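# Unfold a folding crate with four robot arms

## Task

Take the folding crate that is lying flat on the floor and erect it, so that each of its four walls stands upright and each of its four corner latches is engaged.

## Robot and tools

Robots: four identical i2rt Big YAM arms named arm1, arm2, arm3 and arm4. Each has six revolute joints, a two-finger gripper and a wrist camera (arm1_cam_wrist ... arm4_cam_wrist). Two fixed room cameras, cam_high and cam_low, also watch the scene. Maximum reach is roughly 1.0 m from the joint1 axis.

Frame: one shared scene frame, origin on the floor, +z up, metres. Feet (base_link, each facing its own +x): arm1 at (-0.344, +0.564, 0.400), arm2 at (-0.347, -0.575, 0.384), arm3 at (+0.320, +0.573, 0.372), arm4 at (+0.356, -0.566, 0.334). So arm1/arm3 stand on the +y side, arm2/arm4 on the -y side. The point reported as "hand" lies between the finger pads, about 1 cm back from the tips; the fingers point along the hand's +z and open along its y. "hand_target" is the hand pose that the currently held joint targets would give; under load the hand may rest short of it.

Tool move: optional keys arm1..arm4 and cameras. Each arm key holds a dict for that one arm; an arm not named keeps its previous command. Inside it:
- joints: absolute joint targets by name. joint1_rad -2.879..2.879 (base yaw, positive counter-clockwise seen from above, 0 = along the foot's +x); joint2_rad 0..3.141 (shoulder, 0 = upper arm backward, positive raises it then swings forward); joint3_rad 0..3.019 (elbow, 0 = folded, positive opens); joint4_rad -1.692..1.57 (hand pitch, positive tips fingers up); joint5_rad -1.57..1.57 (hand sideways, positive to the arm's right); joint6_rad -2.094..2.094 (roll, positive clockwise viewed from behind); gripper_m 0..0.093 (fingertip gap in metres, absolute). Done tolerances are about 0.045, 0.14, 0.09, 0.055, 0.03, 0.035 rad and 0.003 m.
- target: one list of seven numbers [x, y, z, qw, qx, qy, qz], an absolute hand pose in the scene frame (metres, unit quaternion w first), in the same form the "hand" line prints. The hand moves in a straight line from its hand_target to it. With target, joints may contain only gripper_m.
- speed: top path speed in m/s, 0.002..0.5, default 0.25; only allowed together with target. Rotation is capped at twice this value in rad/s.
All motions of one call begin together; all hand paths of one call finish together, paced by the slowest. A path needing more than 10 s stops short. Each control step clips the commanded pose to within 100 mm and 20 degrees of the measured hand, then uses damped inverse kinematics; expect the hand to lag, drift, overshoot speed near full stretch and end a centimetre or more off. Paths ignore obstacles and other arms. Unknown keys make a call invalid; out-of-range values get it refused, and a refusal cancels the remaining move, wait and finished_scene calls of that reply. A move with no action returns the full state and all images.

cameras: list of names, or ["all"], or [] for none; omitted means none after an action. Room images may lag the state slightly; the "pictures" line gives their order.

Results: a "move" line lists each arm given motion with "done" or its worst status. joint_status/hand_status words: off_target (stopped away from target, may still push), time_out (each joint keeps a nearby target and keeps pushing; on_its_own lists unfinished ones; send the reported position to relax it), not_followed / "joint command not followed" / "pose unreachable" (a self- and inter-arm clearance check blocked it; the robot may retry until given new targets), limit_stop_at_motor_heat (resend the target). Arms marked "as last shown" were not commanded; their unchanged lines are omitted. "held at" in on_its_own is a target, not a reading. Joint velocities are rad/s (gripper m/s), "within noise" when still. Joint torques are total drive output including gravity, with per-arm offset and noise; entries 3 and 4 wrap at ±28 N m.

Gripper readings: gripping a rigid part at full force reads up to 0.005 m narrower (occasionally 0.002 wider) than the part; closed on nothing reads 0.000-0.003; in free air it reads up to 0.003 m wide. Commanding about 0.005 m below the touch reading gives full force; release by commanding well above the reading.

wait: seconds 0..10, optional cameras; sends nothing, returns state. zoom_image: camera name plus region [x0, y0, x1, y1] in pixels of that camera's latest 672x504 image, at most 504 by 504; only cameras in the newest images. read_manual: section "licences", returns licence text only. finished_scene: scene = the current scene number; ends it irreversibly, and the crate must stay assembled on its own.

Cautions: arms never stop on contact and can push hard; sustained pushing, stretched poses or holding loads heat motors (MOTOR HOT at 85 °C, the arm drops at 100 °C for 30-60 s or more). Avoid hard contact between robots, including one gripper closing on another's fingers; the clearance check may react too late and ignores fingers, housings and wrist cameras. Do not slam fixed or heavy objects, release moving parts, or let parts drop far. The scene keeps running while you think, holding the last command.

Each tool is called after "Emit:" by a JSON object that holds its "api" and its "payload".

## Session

Emit:
{"api": "move", "payload": {}}

Emit:
{"api": "zoom_image", "payload": {"camera": "cam_high", "region": [230, 220, 450, 430]}}

Emit:
{"api": "zoom_image", "payload": {"camera": "cam_low", "region": [220, 220, 470, 390]}}

Scene clock: 0.00 s.
Joint torques (N m): no reading
Motor temperatures (°C): arm1=[27 28 28 26 23 23 24] | arm2=[23 24 24 24 27 26 24] | arm3=[26 25 26 23 26 23 27] | arm4=[24 25 26 29 26 24 26]
Heat: arm1: hottest joint2_rad 28 °C; arm2: hottest joint5_rad 27 °C; arm3: hottest gripper 27 °C; arm4: hottest joint4_rad 29 °C.
Joint velocities: within noise
arm1.joint_positions: joint1_rad=+0.789 joint2_rad=+0.425 joint3_rad=+1.402 joint4_rad=-1.276 joint5_rad=+0.217 joint6_rad=-0.687 gripper_m=+0.09396
arm1.joint_status: not commanded
arm1.hand: x=-0.2365 y=+0.4511 z=+0.9932 quat_wxyz=(-0.418, -0.026, -0.802, +0.426) (m; scene frame)
arm1.hand_target: x=-0.2404 y=+0.4538 z=+1.0017 quat_wxyz=(-0.426, -0.027, -0.795, +0.430) (m; scene frame)
arm1.hand_status: not commanded
arm2.joint_positions: joint1_rad=-0.187 joint2_rad=+0.448 joint3_rad=+1.696 joint4_rad=-1.263 joint5_rad=+0.249 joint6_rad=-0.242 gripper_m=+0.09396
arm2.joint_status: not commanded
arm2.hand: x=-0.2825 y=-0.5188 z=+1.0983 quat_wxyz=(-0.653, +0.415, -0.579, -0.258) (m; scene frame)
arm2.hand_target: x=-0.2830 y=-0.5203 z=+1.1047 quat_wxyz=(-0.657, +0.411, -0.575, -0.261) (m; scene frame)
arm2.hand_status: not commanded
arm3.joint_positions: joint1_rad=+0.868 joint2_rad=+0.482 joint3_rad=+1.633 joint4_rad=-1.455 joint5_rad=+0.267 joint6_rad=-0.464 gripper_m=+0.09396
arm3.joint_status: not commanded
arm3.hand: x=+0.3451 y=+0.4623 z=+1.0140 quat_wxyz=(-0.385, -0.257, -0.760, +0.456) (m; scene frame)
arm3.hand_target: x=+0.3424 y=+0.4658 z=+1.0199 quat_wxyz=(-0.391, -0.257, -0.755, +0.460) (m; scene frame)
arm3.hand_status: not commanded
arm4.joint_positions: joint1_rad=-0.127 joint2_rad=+0.568 joint3_rad=+1.615 joint4_rad=-1.161 joint5_rad=+0.181 joint6_rad=-0.762 gripper_m=+0.09396
arm4.joint_status: not commanded
arm4.hand: x=+0.3738 y=-0.3903 z=+1.0285 quat_wxyz=(-0.627, +0.673, -0.321, -0.224) (m; scene frame)
arm4.hand_target: x=+0.3742 y=-0.3960 z=+1.0355 quat_wxyz=(-0.633, +0.667, -0.319, -0.228) (m; scene frame)
arm4.hand_status: not commanded
pictures: arm1_cam_wrist, arm2_cam_wrist, arm3_cam_wrist, arm4_cam_wrist, cam_high, cam_low

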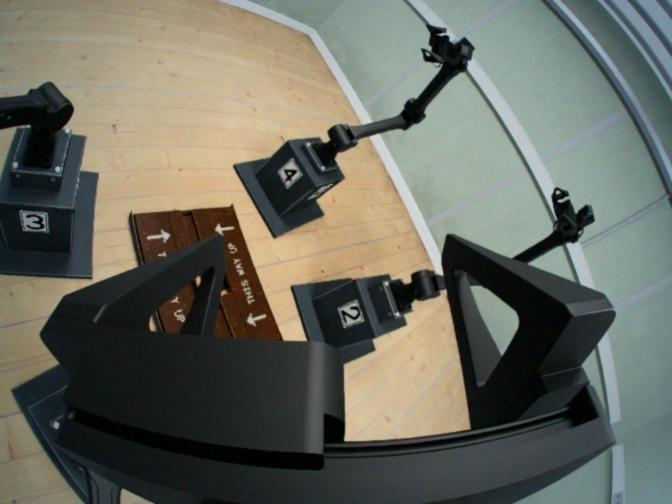

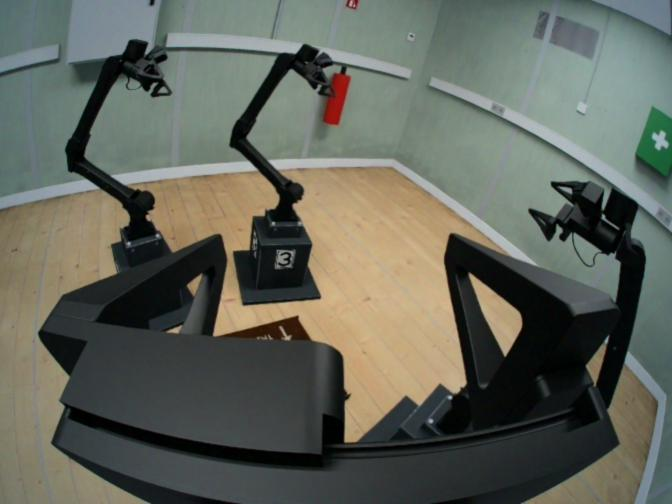

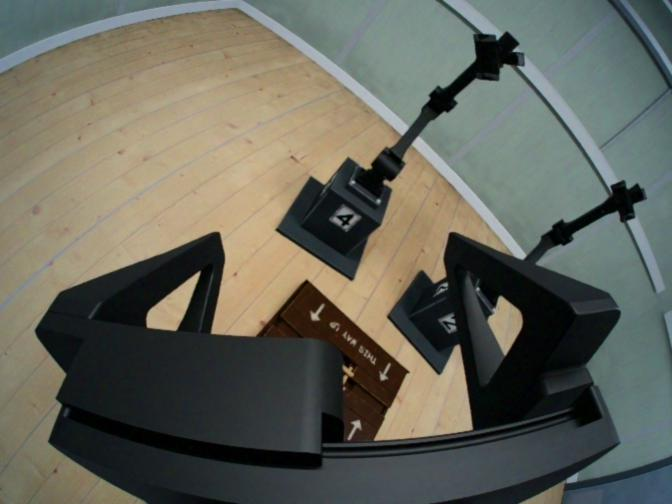

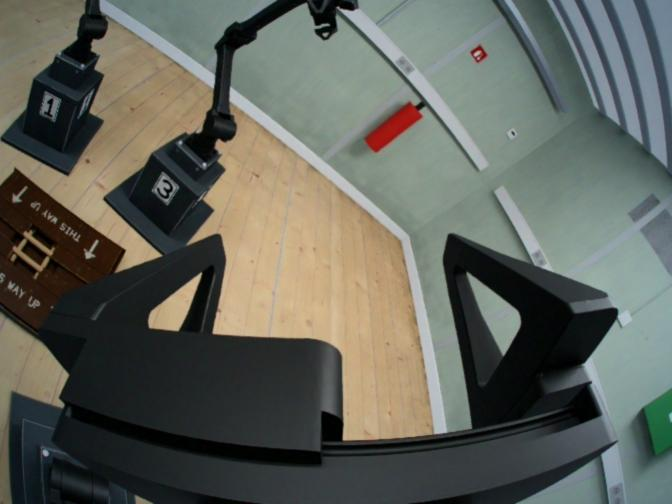

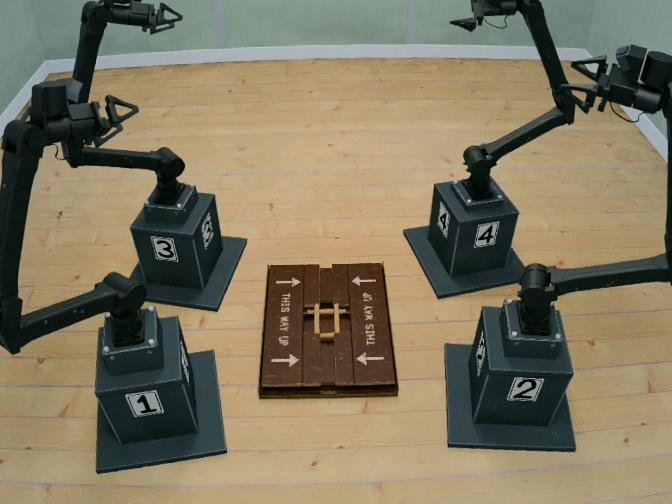

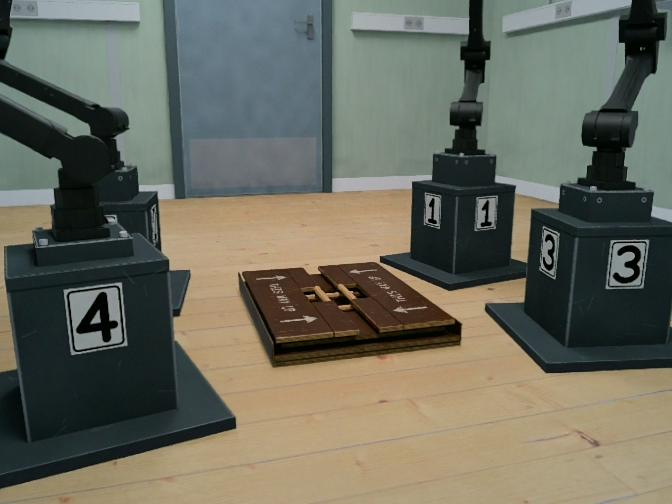

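Scaled by 2.291 from the camera's 672x504 image, which has a finer 960x720 frame.

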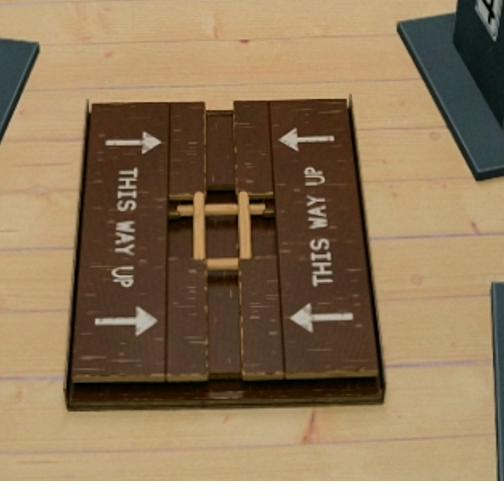

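Scaled by 2.016 from the camera's 672x504 image, which has a finer 960x720 frame.

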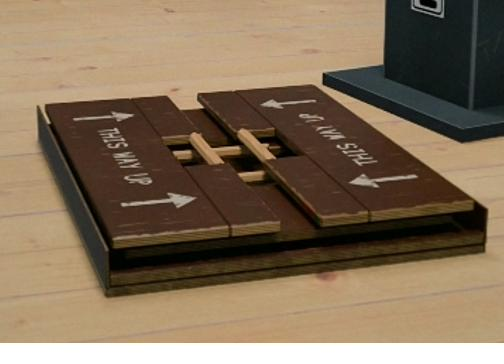

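Emit:
{"api": "move", "payload": {"arm2": {"joints":{"joint1_rad":-0.38,"joint2_rad":1.9,"joint3_rad":1.6,"joint4_rad":-1.25,"joint5_rad":0,"joint6_rad":0.95,"gripper_m":0.055}}, "arm3": {"joints":{"joint1_rad":-0.35,"joint2_rad":1.2,"joint3_rad":1.5,"joint4_rad":-1.4,"joint5_rad":0,"joint6_rad":0.95,"gripper_m":0.055}}}}

Emit:
{"api": "move", "payload": {"arm2": {"target":[-0.026,-0.017,0.13,0,-0.0175,0.9998,0],"speed":0.25}, "cameras": ["arm2_cam_wrist","cam_low"]}}

Emit:
{"api": "move", "payload": {"arm2": {"target":[-0.026,-0.017,0.072,0,-0.0175,0.9998,0],"speed":0.12}, "cameras": ["arm2_cam_wrist","cam_low"]}}

Emit:
{"api": "zoom_image", "payload": {"camera": "cam_low", "region": [250, 200, 420, 340]}}

Scene clock: 7.43 s.
Joint torques (N m): arm1=[-0.44 4.78 6.9 2.41 0.2 0.13] | arm2=[-0.97 -21.13 8.55 0.4 -0.03 0.06] | arm3=[-2.02 -9.41 7.98 1.5 0.09 0.13] | arm4=[1.73 4.95 7.92 2 -0.09 0.17]
Motor temperatures (°C): arm1=[27 28 28 26 23 23 24] | arm2=[23 24 24 24 27 26 24] | arm3=[26 25 27 23 26 23 27] | arm4=[24 25 27 29 26 25 26]
Heat: arm1: hottest joint2_rad 28 °C; arm2: hottest joint5_rad 27 °C; arm3: hottest joint3_rad 27 °C; arm4: hottest joint4_rad 29 °C.
move: arm2 done; arm3 done
Joint velocities: within noise
arm1, arm4: as last shown
arm2.joint_positions: joint1_rad=-0.365 joint2_rad=+1.915 joint3_rad=+1.576 joint4_rad=-1.254 joint5_rad=-0.006 joint6_rad=+0.944 gripper_m=+0.05513
arm2.joint_status: all done
arm2.hand: x=-0.0739 y=-0.0766 z=+0.4737 quat_wxyz=(+0.008, +0.063, -0.998, +0.008) (m; scene frame)
arm2.hand_target: x=-0.0646 y=-0.0705 z=+0.4839 quat_wxyz=(+0.001, +0.054, -0.999, -0.006) (m; scene frame)
arm2.hand_status: not commanded
arm3.joint_positions: joint1_rad=-0.347 joint2_rad=+1.220 joint3_rad=+1.496 joint4_rad=-1.406 joint5_rad=+0.002 joint6_rad=+0.951 gripper_m=+0.05513
arm3.joint_status: all done
arm3.hand: x=+0.0901 y=+0.2110 z=+0.7602 quat_wxyz=(-0.181, -0.976, -0.028, +0.121) (m; scene frame)
arm3.hand_target: x=+0.0867 y=+0.2141 z=+0.7664 quat_wxyz=(-0.189, -0.974, -0.018, +0.125) (m; scene frame)
arm3.hand_status: not commanded
pictures: none

Scene clock: 9.87 s.
Joint torques (N m): arm1=[0.5 5.01 7.13 2.41 0.16 0.12] | arm2=[-0.91 -24.76 7.06 0.42 0.21 0.07] | arm3=[-1.49 -9.17 8.18 1.54 0.06 0.14] | arm4=[1.73 4.95 7.92 2 -0.09 0.17]
Motor temperatures (°C): arm1=[27 28 28 26 23 23 24] | arm2=[23 25 24 24 27 26 24] | arm3=[26 25 27 23 26 23 27] | arm4=[24 25 27 29 26 25 26]
Heat: arm1: hottest joint2_rad 28 °C; arm2: hottest joint5_rad 27 °C; arm3: hottest joint3_rad 27 °C; arm4: hottest joint4_rad 29 °C.
move: arm2 off_target
Joint velocities: within noise
arm1, arm3, arm4: as last shown
arm2.joint_positions: joint1_rad=-0.371 joint2_rad=+2.585 joint3_rad=+1.733 joint4_rad=-0.758 joint5_rad=-0.004 joint6_rad=+1.004 gripper_m=+0.05513
arm2.joint_status: not commanded
arm2.hand: x=-0.0450 y=-0.0326 z=+0.1219 quat_wxyz=(+0.012, +0.030, -0.999, +0.016) (m; scene frame)
arm2.hand_target: x=-0.0296 y=-0.0189 z=+0.1310 quat_wxyz=(+0.000, +0.021, -1.000, +0.000) (m; scene frame)
arm2.hand_status: off_target (0.026 m and 2.7 deg from the pose sent, 0.352 m and 5.3 deg at the start)
pictures: arm2_cam_wrist, cam_low

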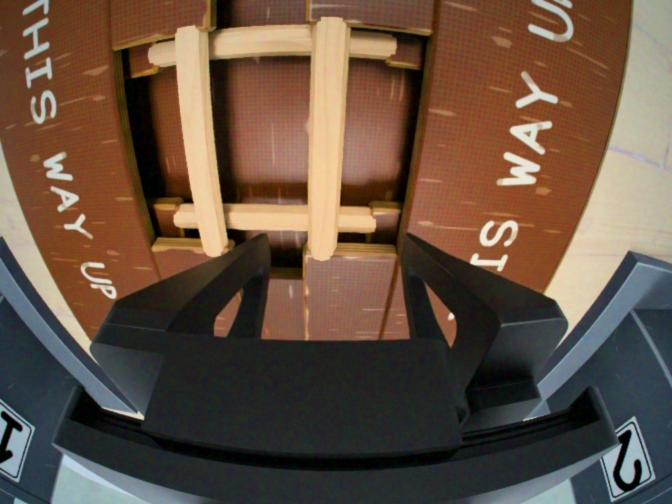

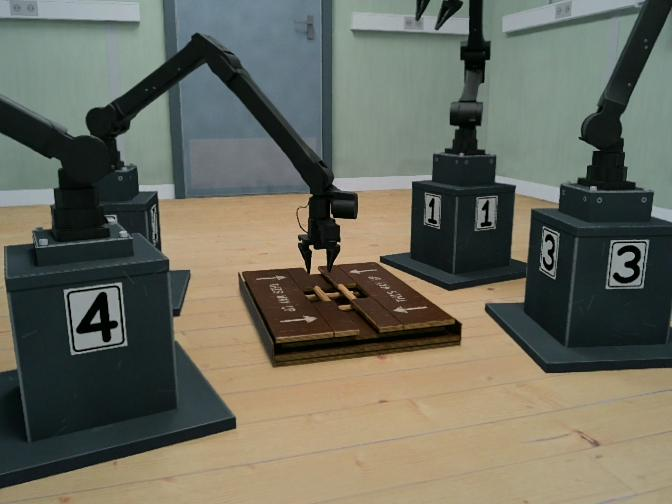

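Scene clock: 11.30 s.
Joint torques (N m): arm1=[-0.26 5.19 7.06 2.48 0.14 0.09] | arm2=[-0.97 -25 6.84 0.55 0.21 0.06] | arm3=[-1.32 -9 7.97 1.46 0.07 0.13] | arm4=[1.73 4.95 7.94 1.99 -0.1 0.17]
Motor temperatures (°C): arm1=[27 28 28 26 23 23 24] | arm2=[23 25 24 24 27 26 24] | arm3=[26 25 27 23 26 23 27] | arm4=[24 25 27 29 26 25 26]
Heat: arm1: hottest joint2_rad 28 °C; arm2: hottest joint5_rad 27 °C; arm3: hottest joint3_rad 27 °C; arm4: hottest joint4_rad 29 °C.
move: arm2 off_target
Joint velocities: within noise
arm1, arm3, arm4: as last shown
arm2.joint_positions: joint1_rad=-0.376 joint2_rad=+2.714 joint3_rad=+1.817 joint4_rad=-0.717 joint5_rad=-0.004 joint6_rad=+1.007 gripper_m=+0.05513
arm2.joint_status: not commanded
arm2.hand: x=-0.0417 y=-0.0327 z=+0.0639 quat_wxyz=(+0.012, +0.026, -0.999, +0.017) (m; scene frame)
arm2.hand_target: x=-0.0261 y=-0.0187 z=+0.0718 quat_wxyz=(+0.000, +0.017, -1.000, +0.000) (m; scene frame)
arm2.hand_status: off_target (0.024 m and 2.6 deg from the pose sent, 0.056 m and 2.7 deg at the start)
pictures: arm2_cam_wrist, cam_low

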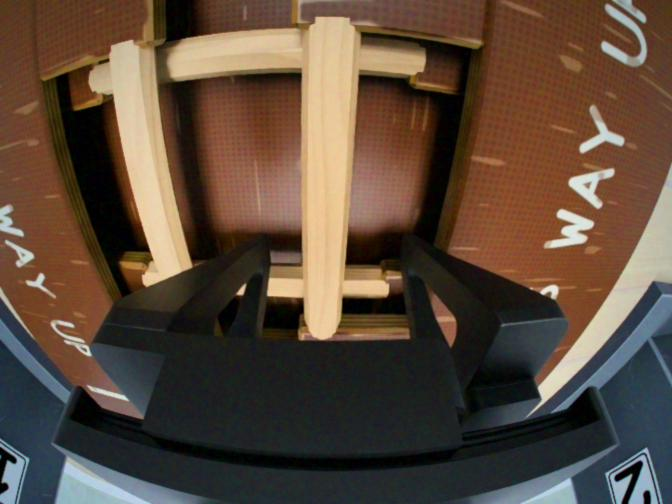

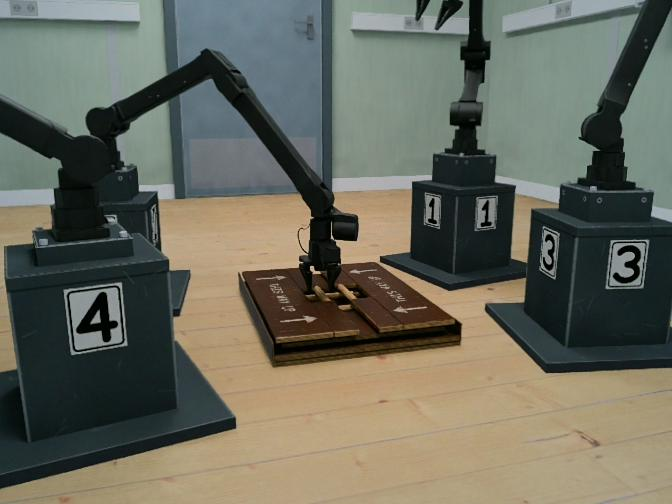

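Scaled by 2.965 from the camera's 672x504 image, which has a finer 960x720 frame.

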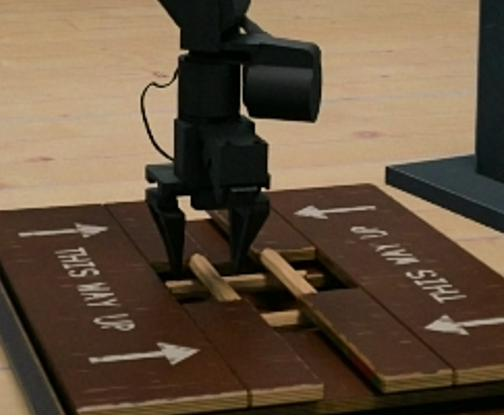

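Emit:
{"api": "move", "payload": {"arm2": {"target":[-0.024,-0.013,0.053,0,-0.0175,0.9998,0],"speed":0.1}}}

Emit:
{"api": "move", "payload": {"arm2": {"joints":{"gripper_m":0.002}}, "cameras": ["arm2_cam_wrist"]}}

Emit:
{"api": "move", "payload": {"arm2": {"target":[-0.022,-0.034,0.148,0,-0.0175,0.9998,0],"speed":0.09}}}

Emit:
{"api": "move", "payload": {"arm2": {"target":[-0.02,-0.084,0.208,0,-0.0175,0.9998,0],"speed":0.09}}}

Emit:
{"api": "move", "payload": {"arm2": {"target":[-0.018,-0.136,0.241,0,-0.0175,0.9998,0],"speed":0.09}}}

Emit:
{"api": "move", "payload": {"arm2": {"target":[-0.017,-0.196,0.257,0,-0.0175,0.9998,0],"speed":0.09}, "cameras": ["cam_low"]}}

Scene clock: 15.57 s.
Joint torques (N m): arm1=[-0.09 4.84 6.9 2.52 0.19 0.17] | arm2=[-0.85 -24.59 7.09 0.53 0.22 0.06] | arm3=[-1.55 -9.29 8.13 1.37 0.08 0.14] | arm4=[1.73 4.95 7.94 2 -0.09 0.17]
Motor temperatures (°C): arm1=[27 28 28 26 23 23 24] | arm2=[23 25 24 24 27 26 24] | arm3=[26 25 28 23 26 23 27] | arm4=[24 25 27 29 26 25 26]
Heat: arm1: hottest joint2_rad 28 °C; arm2: hottest joint5_rad 27 °C; arm3: hottest joint3_rad 28 °C; arm4: hottest joint4_rad 29 °C.
move: arm2 off_target
Joint velocities: within noise
arm1, arm3, arm4: as last shown
arm2.joint_positions: joint1_rad=-0.376 joint2_rad=+2.756 joint3_rad=+1.869 joint4_rad=-0.717 joint5_rad=-0.004 joint6_rad=+1.009 gripper_m=+0.05513
arm2.joint_status: not commanded
arm2.hand: x=-0.0370 y=-0.0244 z=+0.0508 quat_wxyz=(+0.010, +0.025, -1.000, +0.013) (m; scene frame)
arm2.hand_target: x=-0.0243 y=-0.0132 z=+0.0535 quat_wxyz=(+0.000, +0.017, -1.000, +0.000) (m; scene frame)
arm2.hand_status: off_target (0.017 m and 2.0 deg from the pose sent, 0.029 m and 2.6 deg at the start)
pictures: none

Scene clock: 16.37 s.
Joint torques (N m): arm1=[0.26 4.84 6.99 2.41 0.12 0.13] | arm2=[-0.73 -24.59 7.01 0.83 -0.01 -0.12] | arm3=[-2.02 -9.11 8.13 1.35 0.1 0.11] | arm4=[1.73 4.95 7.92 2 -0.09 0.17]
Motor temperatures (°C): arm1=[27 28 28 26 23 23 24] | arm2=[23 25 24 24 27 26 24] | arm3=[26 25 28 23 26 23 27] | arm4=[24 26 27 29 26 25 26]
Heat: arm1: hottest joint2_rad 28 °C; arm2: hottest joint5_rad 27 °C; arm3: hottest joint3_rad 28 °C; arm4: hottest joint4_rad 29 °C.
move: arm2 off_target
Joint velocities: within noise
arm1, arm3, arm4: as last shown
arm2.joint_positions: joint1_rad=-0.376 joint2_rad=+2.757 joint3_rad=+1.869 joint4_rad=-0.725 joint5_rad=+0.005 joint6_rad=+1.033 gripper_m=+0.01703
arm2.joint_status: gripper_m off_target (ended at +0.01706, target +0.00200)
arm2.hand: x=-0.0369 y=-0.0275 z=+0.0500 quat_wxyz=(+0.008, +0.013, -1.000, +0.019) (m; scene frame)
arm2.hand_target: x=-0.0235 y=-0.0137 z=+0.0531 quat_wxyz=(-0.002, +0.013, -1.000, +0.001) (m; scene frame)
arm2.hand_status: not commanded
pictures: arm2_cam_wrist

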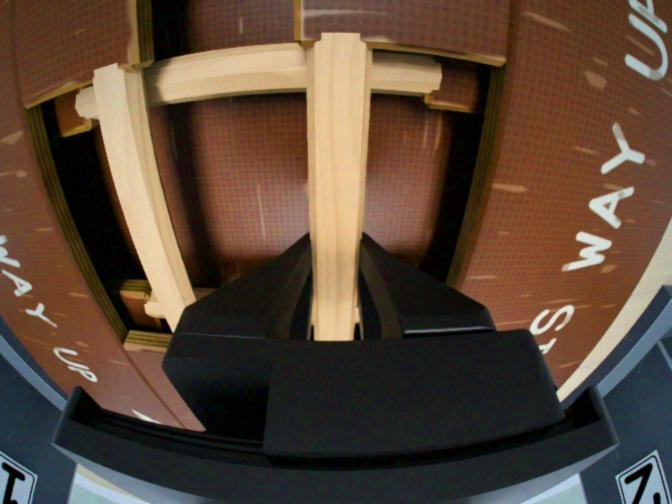

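Scene clock: 18.10 s.
Joint torques (N m): arm1=[0.67 4.89 6.99 2.4 0.17 0.12] | arm2=[-1.38 -30.39 3.93 -1.43 0.4 -0.38] | arm3=[-1.49 -9.23 8.12 1.4 0.07 0.09] | arm4=[1.73 4.95 7.94 2 -0.09 0.17]
Motor temperatures (°C): arm1=[27 28 28 26 23 23 24] | arm2=[23 25 24 24 27 26 25] | arm3=[26 25 28 23 26 23 27] | arm4=[24 26 27 29 26 25 26]
Heat: arm1: hottest joint2_rad 28 °C; arm2: hottest joint5_rad 27 °C; arm3: hottest joint3_rad 28 °C; arm4: hottest joint4_rad 29 °C.
move: arm2 off_target
Joint velocities: within noise
arm1, arm3, arm4: as last shown
arm2.joint_positions: joint1_rad=-0.387 joint2_rad=+2.610 joint3_rad=+1.726 joint4_rad=-0.693 joint5_rad=-0.013 joint6_rad=+1.027 gripper_m=+0.01703
arm2.joint_status: not commanded
arm2.hand: x=-0.0365 y=-0.0337 z=+0.1053 quat_wxyz=(+0.007, +0.010, -1.000, -0.001) (m; scene frame)
arm2.hand_target: x=-0.0225 y=-0.0300 z=+0.1458 quat_wxyz=(+0.000, +0.018, -1.000, -0.005) (m; scene frame)
arm2.hand_status: off_target (0.045 m and 1.1 deg from the pose sent, 0.099 m and 2.4 deg at the start)
pictures: none

Scene clock: 19.63 s.
Joint torques (N m): arm1=[-0.26 5.01 6.89 2.43 0.14 0.14] | arm2=[-2.84 -27.34 3.47 -1.2 0.85 -0.43] | arm3=[-0.97 -9.52 8.09 1.42 0.07 0.13] | arm4=[1.73 4.95 7.94 1.99 -0.09 0.17]
Motor temperatures (°C): arm1=[27 28 29 26 23 23 24] | arm2=[23 26 24 24 27 26 25] | arm3=[26 25 28 23 26 23 27] | arm4=[24 26 27 29 26 25 26]
Heat: arm1: hottest joint3_rad 29 °C; arm2: hottest joint5_rad 27 °C; arm3: hottest joint3_rad 28 °C; arm4: hottest joint4_rad 29 °C.
move: arm2 off_target
Joint velocities: within noise
arm1, arm3, arm4: as last shown
arm2.joint_positions: joint1_rad=-0.417 joint2_rad=+2.403 joint3_rad=+1.529 joint4_rad=-0.693 joint5_rad=-0.019 joint6_rad=+0.987 gripper_m=+0.01682
arm2.joint_status: not commanded
arm2.hand: x=-0.0368 y=-0.0686 z=+0.1789 quat_wxyz=(+0.007, +0.015, -1.000, -0.007) (m; scene frame)
arm2.hand_target: x=-0.0203 y=-0.0818 z=+0.2065 quat_wxyz=(+0.000, +0.018, -1.000, -0.001) (m; scene frame)
arm2.hand_status: off_target (0.037 m and 1.1 deg from the pose sent, 0.116 m and 1.1 deg at the start)
pictures: none

Scene clock: 20.97 s.
Joint torques (N m): arm1=[-0.26 5.01 6.91 2.47 0.14 0.12] | arm2=[-3.49 -24.29 3.74 -0.57 1.07 -0.44] | arm3=[-2.02 -9.52 8.08 1.51 0.07 0.13] | arm4=[1.73 4.95 7.92 1.99 -0.09 0.17]
Motor temperatures (°C): arm1=[27 28 29 26 23 23 24] | arm2=[23 26 24 24 27 26 25] | arm3=[26 25 29 23 26 23 27] | arm4=[24 26 27 29 26 25 26]
Heat: arm1: hottest joint3_rad 29 °C; arm2: hottest joint5_rad 27 °C; arm3: hottest joint3_rad 29 °C; arm4: hottest joint4_rad 29 °C.
move: arm2 off_target
Joint velocities: within noise
arm1.joint_positions: joint1_rad=+0.789 joint2_rad=+0.425 joint3_rad=+1.402 joint4_rad=-1.276 joint5_rad=+0.217 joint6_rad=-0.687 gripper_m=+0.09396
arm1.joint_status: not commanded
arm1.hand: x=-0.2365 y=+0.4511 z=+0.9932 quat_wxyz=(-0.418, -0.026, -0.802, +0.426) (m; scene frame)
arm1.hand_target: x=-0.2404 y=+0.4538 z=+1.0017 quat_wxyz=(-0.426, -0.027, -0.795, +0.430) (m; scene frame)
arm1.hand_status: not commanded
arm2.joint_positions: joint1_rad=-0.467 joint2_rad=+2.245 joint3_rad=+1.357 joint4_rad=-0.683 joint5_rad=-0.025 joint6_rad=+0.932 gripper_m=+0.01682
arm2.joint_status: not commanded
arm2.hand: x=-0.0368 y=-0.1180 z=+0.2242 quat_wxyz=(+0.010, +0.018, -1.000, -0.007) (m; scene frame)
arm2.hand_target: x=-0.0183 y=-0.1354 z=+0.2400 quat_wxyz=(+0.001, +0.016, -1.000, +0.000) (m; scene frame)
arm2.hand_status: off_target (0.031 m and 1.4 deg from the pose sent, 0.094 m and 1.1 deg at the start)
arm3: as last shown
arm4.joint_positions: joint1_rad=-0.127 joint2_rad=+0.568 joint3_rad=+1.615 joint4_rad=-1.161 joint5_rad=+0.181 joint6_rad=-0.762 gripper_m=+0.09396
arm4.joint_status: not commanded
arm4.hand: x=+0.3738 y=-0.3903 z=+1.0285 quat_wxyz=(-0.627, +0.673, -0.321, -0.224) (m; scene frame)
arm4.hand_target: x=+0.3742 y=-0.3960 z=+1.0355 quat_wxyz=(-0.633, +0.667, -0.319, -0.228) (m; scene frame)
arm4.hand_status: not commanded
pictures: none

Scene clock: 22.30 s.
Joint torques (N m): arm1=[0.09 5.13 6.94 2.41 0.16 0.08] | arm2=[-4.01 -21.01 3.77 0.12 1.19 -0.43] | arm3=[-1.9 -9.23 8.02 1.46 0.06 0.11] | arm4=[1.73 4.95 7.94 2 -0.09 0.17]
Motor temperatures (°C): arm1=[27 28 29 26 23 23 24] | arm2=[23 26 24 24 27 26 25] | arm3=[26 25 29 23 26 23 27] | arm4=[24 26 27 29 26 25 26]
Heat: arm1: hottest joint3_rad 29 °C; arm2: hottest joint5_rad 27 °C; arm3: hottest joint3_rad 29 °C; arm4: hottest joint4_rad 29 °C.
move: arm2 off_target
Joint velocities: within noise
arm1, arm4: as last shown
arm2.joint_positions: joint1_rad=-0.533 joint2_rad=+2.117 joint3_rad=+1.190 joint4_rad=-0.650 joint5_rad=-0.029 joint6_rad=+0.857 gripper_m=+0.01643
arm2.joint_status: not commanded
arm2.hand: x=-0.0376 y=-0.1768 z=+0.2496 quat_wxyz=(+0.013, +0.023, -1.000, -0.007) (m; scene frame)
arm2.hand_target: x=-0.0182 y=-0.1953 z=+0.2568 quat_wxyz=(+0.001, +0.017, -1.000, +0.000) (m; scene frame)
arm2.hand_status: off_target (0.029 m and 1.8 deg from the pose sent, 0.087 m and 1.4 deg at the start)
arm3.joint_positions: joint1_rad=-0.347 joint2_rad=+1.220 joint3_rad=+1.496 joint4_rad=-1.406 joint5_rad=+0.002 joint6_rad=+0.951 gripper_m=+0.05513
arm3.joint_status: not commanded
arm3.hand: x=+0.0901 y=+0.2110 z=+0.7602 quat_wxyz=(-0.181, -0.976, -0.028, +0.121) (m; scene frame)
arm3.hand_target: x=+0.0867 y=+0.2141 z=+0.7664 quat_wxyz=(-0.189, -0.974, -0.018, +0.125) (m; scene frame)
arm3.hand_status: not commanded
pictures: cam_low

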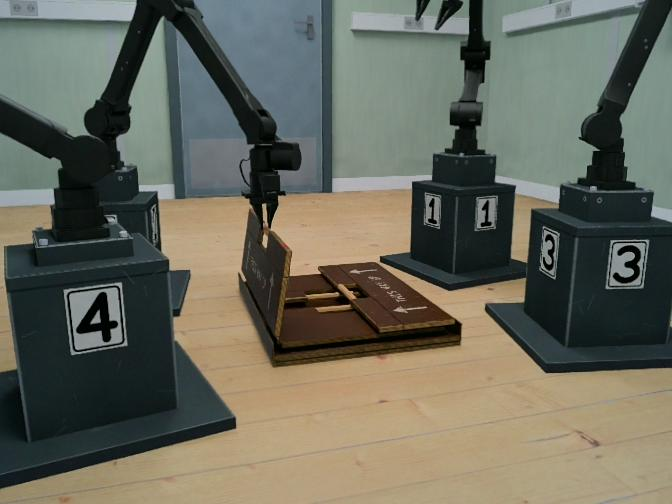

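Emit:
{"api": "move", "payload": {"arm2": {"target":[-0.017,-0.245,0.253,0,-0.0175,0.9998,0],"speed":0.09}}}

Emit:
{"api": "move", "payload": {"arm3": {"target":[-0.02,0.07,0.4,0,0.9998,0.0175,0],"speed":0.35}}}

Emit:
{"api": "move", "payload": {"arm3": {"target":[-0.029,0.034,0.09,0,0.9998,0.0175,0],"speed":0.2}, "cameras": ["arm3_cam_wrist","cam_low","arm2_cam_wrist"]}}

Scene clock: 24.70 s.
Joint torques (N m): arm1=[0.79 5.3 7.05 2.54 0.12 0.09] | arm2=[-6.01 -18.84 2.71 0.05 1.55 -0.47] | arm3=[-1.38 -9.7 8.08 1.46 0.07 0.12] | arm4=[1.73 4.95 7.94 2 -0.09 0.17]
Motor temperatures (°C): arm1=[27 28 29 26 23 23 24] | arm2=[23 26 24 24 27 26 25] | arm3=[26 25 29 23 26 23 27] | arm4=[24 26 28 29 26 25 26]
Heat: arm1: hottest joint3_rad 29 °C; arm2: hottest joint5_rad 27 °C; arm3: hottest joint3_rad 29 °C; arm4: hottest joint4_rad 29 °C.
move: arm2 off_target
Joint velocities: within noise
arm1, arm3, arm4: as last shown
arm2.joint_positions: joint1_rad=-0.577 joint2_rad=+2.056 joint3_rad=+1.082 joint4_rad=-0.576 joint5_rad=-0.038 joint6_rad=+0.794 gripper_m=+0.01540
arm2.joint_status: not commanded
arm2.hand: x=-0.0381 y=-0.2092 z=+0.2545 quat_wxyz=(+0.006, +0.032, -0.999, -0.021) (m; scene frame)
arm2.hand_target: x=-0.0195 y=-0.2438 z=+0.2532 quat_wxyz=(+0.001, +0.018, -1.000, +0.000) (m; scene frame)
arm2.hand_status: off_target (0.042 m and 3.0 deg from the pose sent, 0.071 m and 1.8 deg at the start)
pictures: none

Scene clock: 26.93 s.
Joint torques (N m): arm1=[-0.03 4.89 6.94 2.33 0.16 0.14] | arm2=[-5.95 -18.84 2.74 0.01 1.56 -0.47] | arm3=[-1.32 -15.79 9.96 -0.25 0.26 -0.02] | arm4=[1.73 4.95 7.94 2 -0.09 0.17]
Motor temperatures (°C): arm1=[27 28 29 26 23 23 24] | arm2=[23 27 24 24 28 26 25] | arm3=[26 25 29 23 26 23 27] | arm4=[24 26 28 29 26 25 26]
Heat: arm1: hottest joint3_rad 29 °C; arm2: hottest joint5_rad 28 °C; arm3: hottest joint3_rad 29 °C; arm4: hottest joint4_rad 29 °C.
move: arm3 off_target
Joint velocities: within noise
arm1, arm2, arm4: as last shown
arm3.joint_positions: joint1_rad=-0.366 joint2_rad=+2.022 joint3_rad=+1.570 joint4_rad=-1.129 joint5_rad=+0.002 joint6_rad=+0.941 gripper_m=+0.05513
arm3.joint_status: not commanded
arm3.hand: x=-0.0042 y=+0.0817 z=+0.3972 quat_wxyz=(+0.005, -1.000, -0.024, -0.004) (m; scene frame)
arm3.hand_target: x=-0.0189 y=+0.0742 z=+0.3993 quat_wxyz=(+0.000, -1.000, -0.020, +0.001) (m; scene frame)
arm3.hand_status: off_target (0.020 m and 1.0 deg from the pose sent, 0.402 m and 25.2 deg at the start)
pictures: none

Scene clock: 29.50 s.
Joint torques (N m): arm1=[-0.32 4.84 6.95 2.44 0.15 0.14] | arm2=[-6.01 -18.78 2.73 -0.01 1.56 -0.47] | arm3=[-0.09 -18.55 7.25 0.62 0.22 0.15] | arm4=[1.73 4.95 7.94 2 -0.09 0.17]
Motor temperatures (°C): arm1=[27 28 29 26 23 23 24] | arm2=[23 27 24 24 28 26 25] | arm3=[26 25 29 23 26 23 27] | arm4=[24 26 28 29 26 25 26]
Heat: arm1: hottest joint3_rad 29 °C; arm2: hottest joint5_rad 28 °C; arm3: hottest joint3_rad 29 °C; arm4: hottest joint4_rad 29 °C.
move: arm3 off_target
Joint velocities: within noise
arm1, arm2, arm4: as last shown
arm3.joint_positions: joint1_rad=-0.366 joint2_rad=+2.608 joint3_rad=+1.754 joint4_rad=-0.727 joint5_rad=+0.002 joint6_rad=+0.952 gripper_m=+0.05513
arm3.joint_status: not commanded
arm3.hand: x=-0.0262 y=+0.0470 z=+0.0989 quat_wxyz=(+0.005, -1.000, -0.018, -0.004) (m; scene frame)
arm3.hand_target: x=-0.0272 y=+0.0373 z=+0.0902 quat_wxyz=(+0.000, -1.000, -0.018, +0.000) (m; scene frame)
arm3.hand_status: off_target (0.016 m and 0.7 deg from the pose sent, 0.312 m and 1.0 deg at the start)
pictures: arm2_cam_wrist, arm3_cam_wrist, cam_low

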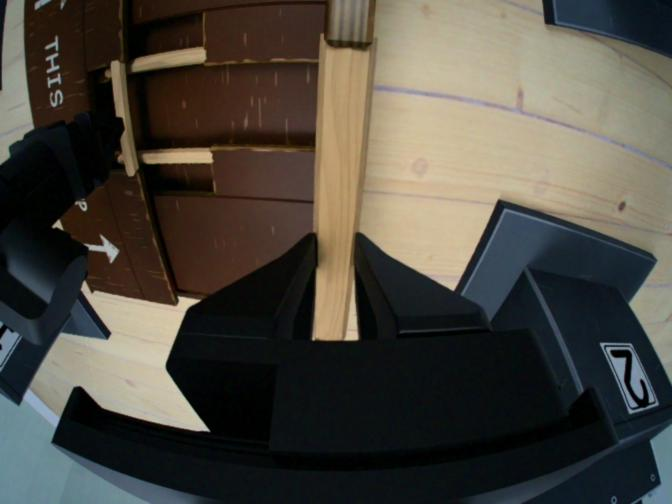

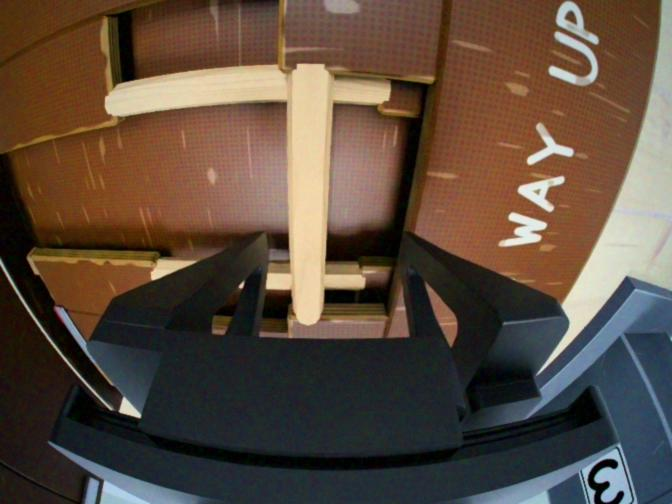

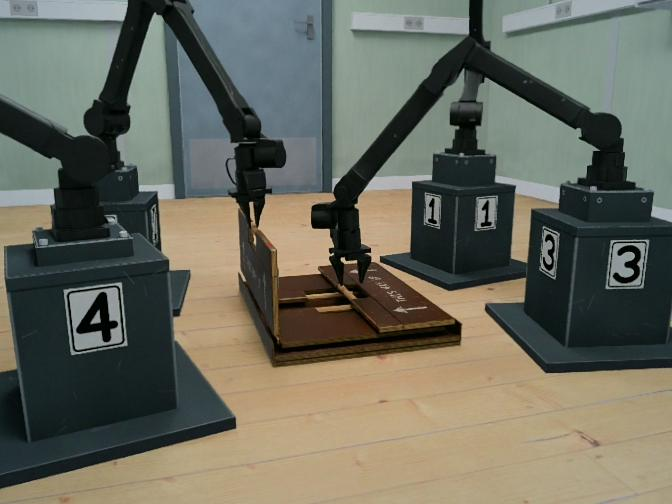

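Emit:
{"api": "move", "payload": {"arm3": {"target":[-0.031,0.025,0.04,0,0.9998,0.0175,0],"speed":0.1}}}

Emit:
{"api": "move", "payload": {"arm3": {"joints":{"gripper_m":0.002}}, "cameras": ["arm3_cam_wrist"]}}

Emit:
{"api": "move", "payload": {"arm3": {"target":[-0.03,0.044,0.13,0,0.9998,0.0175,0],"speed":0.1}}}

Emit:
{"api": "move", "payload": {"arm3": {"target":[-0.032,0.099,0.195,0,0.9998,0.0175,0],"speed":0.1}}}

Emit:
{"api": "move", "payload": {"arm3": {"target":[-0.034,0.162,0.24,0,0.9998,0.0175,0],"speed":0.1}}}

Emit:
{"api": "move", "payload": {"arm3": {"target":[-0.036,0.24,0.25,0,0.9998,0.0175,0],"speed":0.1}, "cameras": ["arm3_cam_wrist","cam_low","cam_high"]}}

Scene clock: 32.60 s.
Joint torques (N m): arm1=[0.15 4.54 7.09 2.66 0.16 0.12] | arm2=[-6.01 -18.78 2.74 0.02 1.55 -0.47] | arm3=[0.5 -18.14 7.31 0.34 0.23 0.13] | arm4=[1.73 4.95 7.92 1.99 -0.09 0.17]
Motor temperatures (°C): arm1=[27 28 29 26 23 23 24] | arm2=[23 27 24 24 28 26 25] | arm3=[26 26 29 23 26 23 27] | arm4=[24 26 28 29 26 25 26]
Heat: arm1: hottest joint3_rad 29 °C; arm2: hottest joint5_rad 28 °C; arm3: hottest joint3_rad 29 °C; arm4: hottest joint4_rad 29 °C.
move: arm3 off_target
Joint velocities: within noise
arm1, arm2, arm4: as last shown
arm3.joint_positions: joint1_rad=-0.366 joint2_rad=+2.736 joint3_rad=+1.878 joint4_rad=-0.718 joint5_rad=+0.002 joint6_rad=+0.957 gripper_m=+0.05513
arm3.joint_status: not commanded
arm3.hand: x=-0.0342 y=+0.0347 z=+0.0512 quat_wxyz=(+0.002, -1.000, -0.016, -0.002) (m; scene frame)
arm3.hand_target: x=-0.0308 y=+0.0257 z=+0.0407 quat_wxyz=(+0.000, -1.000, -0.018, +0.000) (m; scene frame)
arm3.hand_status: off_target (0.015 m and 0.4 deg from the pose sent, 0.063 m and 0.7 deg at the start)
pictures: none

Scene clock: 33.30 s.
Joint torques (N m): arm1=[-0.15 4.89 6.94 2.43 0.14 0.13] | arm2=[-6.01 -18.78 2.74 0.02 1.55 -0.47] | arm3=[0.26 -18.61 7.13 0.49 0.22 -0.07] | arm4=[1.73 4.95 7.94 1.99 -0.1 0.17]
Motor temperatures (°C): arm1=[27 28 29 26 23 23 24] | arm2=[24 27 24 24 28 26 25] | arm3=[26 26 29 23 26 23 27] | arm4=[24 26 28 29 26 25 26]
Heat: arm1: hottest joint3_rad 29 °C; arm2: hottest joint5_rad 28 °C; arm3: hottest joint3_rad 29 °C; arm4: hottest joint4_rad 29 °C.
move: arm3 off_target
Joint velocities: within noise
arm1, arm2, arm4: as last shown
arm3.joint_positions: joint1_rad=-0.366 joint2_rad=+2.736 joint3_rad=+1.878 joint4_rad=-0.721 joint5_rad=+0.005 joint6_rad=+0.989 gripper_m=+0.01599
arm3.joint_status: gripper_m off_target (ended at +0.01603, target +0.00200)
arm3.hand: x=-0.0342 y=+0.0357 z=+0.0512 quat_wxyz=(+0.004, -1.000, +0.000, -0.001) (m; scene frame)
arm3.hand_target: x=-0.0311 y=+0.0262 z=+0.0407 quat_wxyz=(+0.001, -1.000, -0.013, +0.001) (m; scene frame)
arm3.hand_status: not commanded
pictures: arm3_cam_wrist

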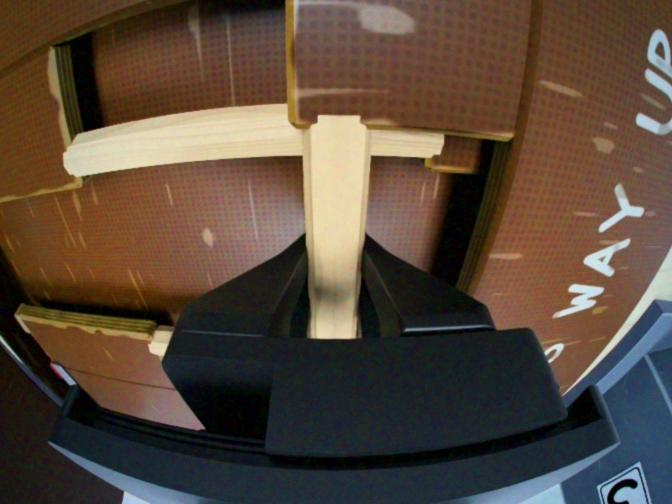

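Scene clock: 34.83 s.
Joint torques (N m): arm1=[-0.56 4.54 6.91 2.41 0.16 0.13] | arm2=[-5.95 -18.78 2.76 0.02 1.55 -0.46] | arm3=[-0.38 -24.59 3.1 -1.81 0.33 -0.32] | arm4=[1.73 4.95 7.92 2 -0.09 0.17]
Motor temperatures (°C): arm1=[27 28 29 26 23 23 24] | arm2=[24 27 24 24 28 26 25] | arm3=[26 26 29 23 26 23 27] | arm4=[24 26 28 29 26 25 26]
Heat: arm1: hottest joint3_rad 29 °C; arm2: hottest joint5_rad 28 °C; arm3: hottest joint3_rad 29 °C; arm4: hottest joint4_rad 29 °C.
move: arm3 off_target
Joint velocities: within noise
arm1, arm2, arm4: as last shown
arm3.joint_positions: joint1_rad=-0.371 joint2_rad=+2.608 joint3_rad=+1.757 joint4_rad=-0.692 joint5_rad=-0.004 joint6_rad=+0.986 gripper_m=+0.01600
arm3.joint_status: not commanded
arm3.hand: x=-0.0335 y=+0.0394 z=+0.0998 quat_wxyz=(-0.013, -1.000, +0.001, +0.004) (m; scene frame)
arm3.hand_target: x=-0.0312 y=+0.0405 z=+0.1284 quat_wxyz=(-0.005, -1.000, -0.018, +0.002) (m; scene frame)
arm3.hand_status: off_target (0.031 m and 2.6 deg from the pose sent, 0.079 m and 2.1 deg at the start)
pictures: none

Scene clock: 36.37 s.
Joint torques (N m): arm1=[-0.15 4.6 7.21 2.43 0.14 0.13] | arm2=[-5.89 -18.73 2.73 0.02 1.55 -0.46] | arm3=[-1.67 -22.36 2.32 -1.58 0.82 -0.39] | arm4=[1.73 4.95 7.92 2 -0.09 0.17]
Motor temperatures (°C): arm1=[27 28 29 26 23 23 24] | arm2=[24 27 24 24 28 26 25] | arm3=[26 26 29 23 26 23 27] | arm4=[24 26 28 29 26 25 26]
Heat: arm1: hottest joint3_rad 29 °C; arm2: hottest joint5_rad 28 °C; arm3: hottest joint3_rad 29 °C; arm4: hottest joint4_rad 29 °C.
move: arm3 off_target
Joint velocities: within noise
arm1.joint_positions: joint1_rad=+0.789 joint2_rad=+0.425 joint3_rad=+1.402 joint4_rad=-1.276 joint5_rad=+0.217 joint6_rad=-0.687 gripper_m=+0.09396
arm1.joint_status: not commanded
arm1.hand: x=-0.2365 y=+0.4511 z=+0.9932 quat_wxyz=(-0.418, -0.026, -0.802, +0.426) (m; scene frame)
arm1.hand_target: x=-0.2404 y=+0.4538 z=+1.0017 quat_wxyz=(-0.426, -0.027, -0.795, +0.430) (m; scene frame)
arm1.hand_status: not commanded
arm2: as last shown
arm3.joint_positions: joint1_rad=-0.409 joint2_rad=+2.389 joint3_rad=+1.546 joint4_rad=-0.688 joint5_rad=-0.017 joint6_rad=+0.946 gripper_m=+0.01607
arm3.joint_status: not commanded
arm3.hand: x=-0.0330 y=+0.0788 z=+0.1771 quat_wxyz=(-0.021, -1.000, +0.000, +0.003) (m; scene frame)
arm3.hand_target: x=-0.0321 y=+0.0975 z=+0.1941 quat_wxyz=(-0.001, -1.000, -0.017, -0.001) (m; scene frame)
arm3.hand_status: off_target (0.027 m and 3.1 deg from the pose sent, 0.112 m and 2.6 deg at the start)
arm4.joint_positions: joint1_rad=-0.127 joint2_rad=+0.568 joint3_rad=+1.615 joint4_rad=-1.161 joint5_rad=+0.181 joint6_rad=-0.762 gripper_m=+0.09396
arm4.joint_status: not commanded
arm4.hand: x=+0.3738 y=-0.3903 z=+1.0285 quat_wxyz=(-0.627, +0.673, -0.321, -0.224) (m; scene frame)
arm4.hand_target: x=+0.3742 y=-0.3960 z=+1.0355 quat_wxyz=(-0.633, +0.667, -0.319, -0.228) (m; scene frame)
arm4.hand_status: not commanded
pictures: none

Scene clock: 37.73 s.
Joint torques (N m): arm1=[-0.09 4.78 7.1 2.52 0.16 0.12] | arm2=[-5.95 -18.78 2.74 -0.01 1.55 -0.46] | arm3=[-2.08 -20.72 2.74 -1.24 0.77 -0.46] | arm4=[1.67 4.95 7.94 1.99 -0.1 0.17]
Motor temperatures (°C): arm1=[27 28 29 26 23 23 24] | arm2=[24 27 24 24 28 26 25] | arm3=[26 26 29 23 26 23 27] | arm4=[24 26 28 29 26 25 26]
Heat: arm1: hottest joint3_rad 29 °C; arm2: hottest joint5_rad 28 °C; arm3: hottest joint3_rad 29 °C; arm4: hottest joint4_rad 29 °C.
move: arm3 off_target
Joint velocities: within noise
arm1, arm2, arm4: as last shown
arm2.joint_positions: joint1_rad=-0.577 joint2_rad=+2.056 joint3_rad=+1.082 joint4_rad=-0.576 joint5_rad=-0.038 joint6_rad=+0.794 gripper_m=+0.01539
arm3.joint_positions: joint1_rad=-0.478 joint2_rad=+2.211 joint3_rad=+1.343 joint4_rad=-0.679 joint5_rad=-0.015 joint6_rad=+0.880 gripper_m=+0.01582
arm3.joint_status: not commanded
arm3.hand: x=-0.0327 y=+0.1453 z=+0.2247 quat_wxyz=(-0.014, -1.000, +0.002, +0.000) (m; scene frame)
arm3.hand_target: x=-0.0335 y=+0.1609 z=+0.2397 quat_wxyz=(-0.001, -1.000, -0.017, +0.000) (m; scene frame)
arm3.hand_status: off_target (0.023 m and 2.7 deg from the pose sent, 0.104 m and 3.1 deg at the start)
pictures: none

Scene clock: 39.17 s.
Joint torques (N m): arm1=[0.32 5.01 6.99 2.45 0.14 0.13] | arm2=[-5.95 -18.84 2.74 0.02 1.55 -0.46] | arm3=[-2.55 -18.26 2 -1.11 1.13 -0.58] | arm4=[1.73 4.95 7.92 2 -0.1 0.17]
Motor temperatures (°C): arm1=[27 28 29 26 23 23 24] | arm2=[24 27 24 24 28 26 25] | arm3=[26 26 29 23 26 23 27] | arm4=[24 26 28 29 26 25 26]
Heat: arm1: hottest joint3_rad 29 °C; arm2: hottest joint5_rad 28 °C; arm3: hottest joint3_rad 29 °C; arm4: hottest joint4_rad 29 °C.
move: arm3 off_target
Joint velocities: within noise
arm1, arm4: as last shown
arm2.joint_positions: joint1_rad=-0.577 joint2_rad=+2.056 joint3_rad=+1.082 joint4_rad=-0.576 joint5_rad=-0.038 joint6_rad=+0.794 gripper_m=+0.01539
arm2.joint_status: not commanded
arm2.hand: x=-0.0381 y=-0.2092 z=+0.2545 quat_wxyz=(+0.006, +0.032, -0.999, -0.021) (m; scene frame)
arm2.hand_target: x=-0.0195 y=-0.2438 z=+0.2532 quat_wxyz=(+0.001, +0.018, -1.000, +0.000) (m; scene frame)
arm2.hand_status: not commanded
arm3.joint_positions: joint1_rad=-0.566 joint2_rad=+2.094 joint3_rad=+1.162 joint4_rad=-0.607 joint5_rad=-0.026 joint6_rad=+0.786 gripper_m=+0.01594
arm3.joint_status: not commanded
arm3.hand: x=-0.0323 y=+0.2119 z=+0.2404 quat_wxyz=(-0.020, -1.000, -0.002, +0.000) (m; scene frame)
arm3.hand_target: x=-0.0316 y=+0.2355 z=+0.2491 quat_wxyz=(+0.000, -1.000, -0.022, -0.001) (m; scene frame)
arm3.hand_status: off_target (0.030 m and 2.9 deg from the pose sent, 0.098 m and 2.7 deg at the start)
pictures: arm3_cam_wrist, cam_high, cam_low

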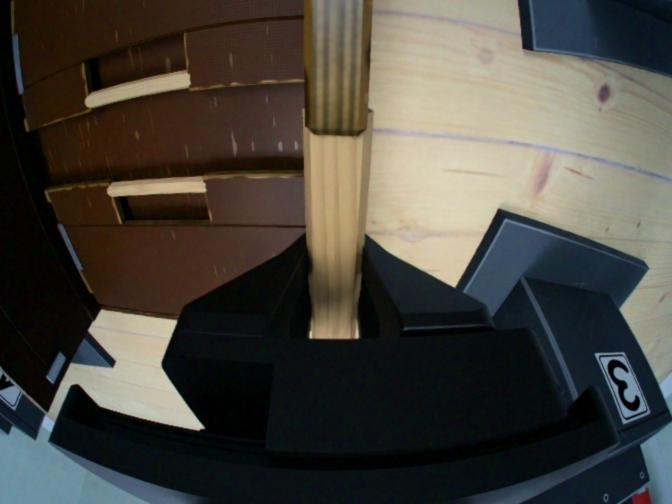

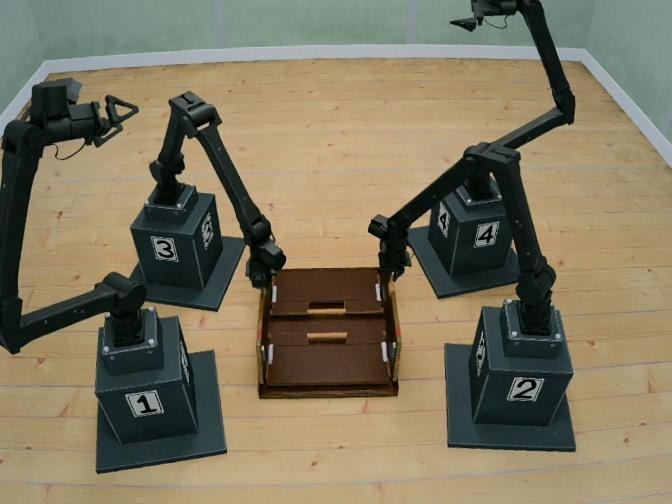

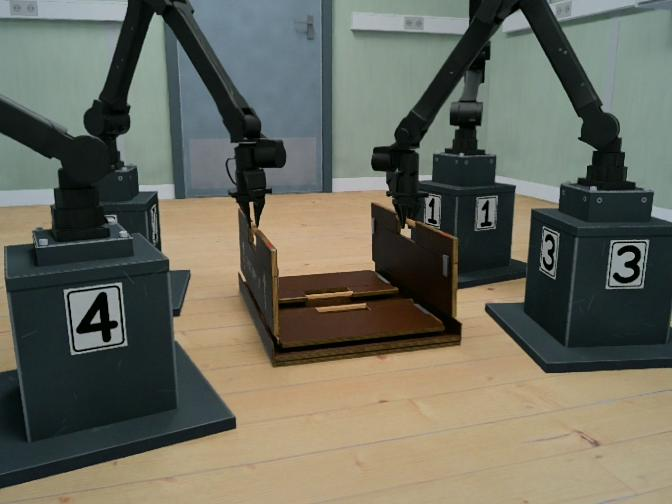

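Emit:
{"api": "move", "payload": {"arm1": {"joints":{"joint1_rad":0.24,"joint2_rad":1.9,"joint3_rad":1.6,"joint4_rad":-1.25,"joint5_rad":0,"joint6_rad":0.33,"gripper_m":0.055}}, "arm4": {"joints":{"joint1_rad":0.3,"joint2_rad":1.2,"joint3_rad":1.5,"joint4_rad":-1.4,"joint5_rad":0,"joint6_rad":0.4,"gripper_m":0.055}}}}

Emit:
{"api": "move", "payload": {"arm1": {"target":[-0.073,0.0,0.2,0,0.695,0.719,0],"speed":0.25}}}

Emit:
{"api": "move", "payload": {"arm1": {"target":[-0.073,0.0,0.09,0,0.695,0.719,0],"speed":0.15}, "cameras": ["arm1_cam_wrist"]}}

Scene clock: 42.90 s.
Joint torques (N m): arm1=[-0.5 -20.48 8.98 0.36 0.12 0.21] | arm2=[-5.95 -18.78 2.76 -0.01 1.55 -0.46] | arm3=[-2.43 -18.32 1.95 -1.06 1.14 -0.58] | arm4=[1.49 -8.29 11.18 0.47 -0.08 0.28]
Motor temperatures (°C): arm1=[27 28 29 26 23 23 24] | arm2=[24 28 24 24 28 26 25] | arm3=[26 27 29 23 26 23 28] | arm4=[24 26 28 29 26 25 26]
Heat: arm1: hottest joint3_rad 29 °C; arm2: hottest joint2_rad 28 °C; arm3: hottest joint3_rad 29 °C; arm4: hottest joint4_rad 29 °C.
move: arm1 done; arm4 done
Joint velocities: within noise
arm1.joint_positions: joint1_rad=+0.252 joint2_rad=+1.901 joint3_rad=+1.586 joint4_rad=-1.247 joint5_rad=+0.002 joint6_rad=+0.319 gripper_m=+0.05507
arm1.joint_status: all done
arm1.hand: x=-0.1014 y=+0.0443 z=+0.5021 quat_wxyz=(-0.003, -0.664, -0.747, +0.007) (m; scene frame)
arm1.hand_target: x=-0.1023 y=+0.0392 z=+0.5008 quat_wxyz=(-0.004, -0.671, -0.742, +0.006) (m; scene frame)
arm1.hand_status: not commanded
arm2: as last shown
arm3.joint_positions: joint1_rad=-0.566 joint2_rad=+2.093 joint3_rad=+1.162 joint4_rad=-0.607 joint5_rad=-0.026 joint6_rad=+0.786 gripper_m=+0.01595
arm3.joint_status: not commanded
arm3.hand: x=-0.0326 y=+0.2116 z=+0.2411 quat_wxyz=(-0.021, -1.000, -0.002, +0.001) (m; scene frame)
arm3.hand_target: x=-0.0319 y=+0.2352 z=+0.2498 quat_wxyz=(+0.000, -1.000, -0.022, -0.001) (m; scene frame)
arm3.hand_status: not commanded
arm4.joint_positions: joint1_rad=+0.290 joint2_rad=+1.208 joint3_rad=+1.491 joint4_rad=-1.390 joint5_rad=+0.002 joint6_rad=+0.390 gripper_m=+0.05507
arm4.joint_status: all done
arm4.hand: x=+0.1520 y=-0.1894 z=+0.7278 quat_wxyz=(-0.078, +0.724, -0.650, -0.216) (m; scene frame)
arm4.hand_target: x=+0.1505 y=-0.1906 z=+0.7299 quat_wxyz=(-0.074, +0.720, -0.655, -0.215) (m; scene frame)
arm4.hand_status: not commanded
pictures: none

Scene clock: 45.07 s.
Joint torques (N m): arm1=[0.09 -24.88 8.21 0.88 0.12 0.16] | arm2=[-5.95 -18.78 2.74 0.01 1.55 -0.46] | arm3=[-2.49 -18.61 1.92 -0.95 1.1 -0.58] | arm4=[2.08 -8.18 11.17 0.47 -0.08 0.26]
Motor temperatures (°C): arm1=[27 28 30 26 23 23 24] | arm2=[24 28 24 24 29 26 25] | arm3=[26 27 29 23 26 23 28] | arm4=[24 26 28 29 26 25 26]
Heat: arm1: hottest joint3_rad 30 °C; arm2: hottest joint5_rad 29 °C; arm3: hottest joint3_rad 29 °C; arm4: hottest joint4_rad 29 °C.
move: arm1 off_target
Joint velocities: within noise
arm1.joint_positions: joint1_rad=+0.257 joint2_rad=+2.436 joint3_rad=+1.611 joint4_rad=-0.782 joint5_rad=-0.007 joint6_rad=+0.404 gripper_m=+0.05507
arm1.joint_status: not commanded
arm1.hand: x=-0.0866 y=+0.0174 z=+0.1974 quat_wxyz=(+0.016, -0.694, -0.720, -0.006) (m; scene frame)
arm1.hand_target: x=-0.0732 y=+0.0040 z=+0.2010 quat_wxyz=(+0.000, -0.694, -0.720, -0.001) (m; scene frame)
arm1.hand_status: off_target (0.022 m and 2.0 deg from the pose sent, 0.307 m and 4.9 deg at the start)
arm2, arm3: as last shown
arm4.joint_positions: joint1_rad=+0.286 joint2_rad=+1.208 joint3_rad=+1.491 joint4_rad=-1.390 joint5_rad=+0.002 joint6_rad=+0.390 gripper_m=+0.05507
arm4.joint_status: not commanded
arm4.hand: x=+0.1537 y=-0.1884 z=+0.7278 quat_wxyz=(-0.078, +0.722, -0.652, -0.216) (m; scene frame)
arm4.hand_target: x=+0.1522 y=-0.1897 z=+0.7299 quat_wxyz=(-0.075, +0.719, -0.657, -0.215) (m; scene frame)
arm4.hand_status: not commanded
pictures: none

Scene clock: 46.73 s.
Joint torques (N m): arm1=[0.5 -25.7 7.25 1.01 0.15 0.17] | arm2=[-6.01 -18.84 2.74 0.02 1.55 -0.47] | arm3=[-2.61 -18.55 1.88 -1.09 1.1 -0.6] | arm4=[2.08 -8.12 11.17 0.47 -0.08 0.26]
Motor temperatures (°C): arm1=[27 28 30 26 23 23 24] | arm2=[24 28 24 24 29 26 25] | arm3=[26 27 29 23 26 23 28] | arm4=[24 26 29 29 26 25 26]
Heat: arm1: hottest joint3_rad 30 °C; arm2: hottest joint5_rad 29 °C; arm3: hottest joint3_rad 29 °C; arm4: hottest joint3_rad 29 °C.
move: arm1 off_target
Joint velocities: within noise
arm1.joint_positions: joint1_rad=+0.257 joint2_rad=+2.662 joint3_rad=+1.732 joint4_rad=-0.669 joint5_rad=-0.007 joint6_rad=+0.404 gripper_m=+0.05507
arm1.joint_status: not commanded
arm1.hand: x=-0.0844 y=+0.0109 z=+0.0926 quat_wxyz=(+0.012, -0.694, -0.720, -0.004) (m; scene frame)
arm1.hand_target: x=-0.0735 y=+0.0012 z=+0.0904 quat_wxyz=(+0.000, -0.695, -0.719, +0.000) (m; scene frame)
arm1.hand_status: off_target (0.016 m and 1.5 deg from the pose sent, 0.110 m and 2.0 deg at the start)
arm2, arm3, arm4: as last shown
pictures: arm1_cam_wrist

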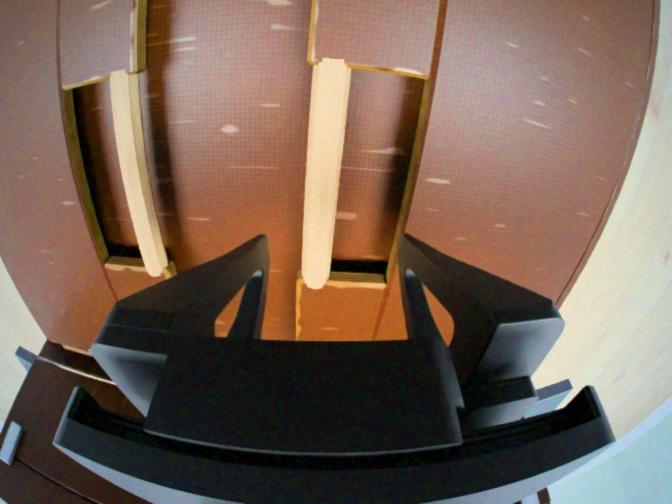

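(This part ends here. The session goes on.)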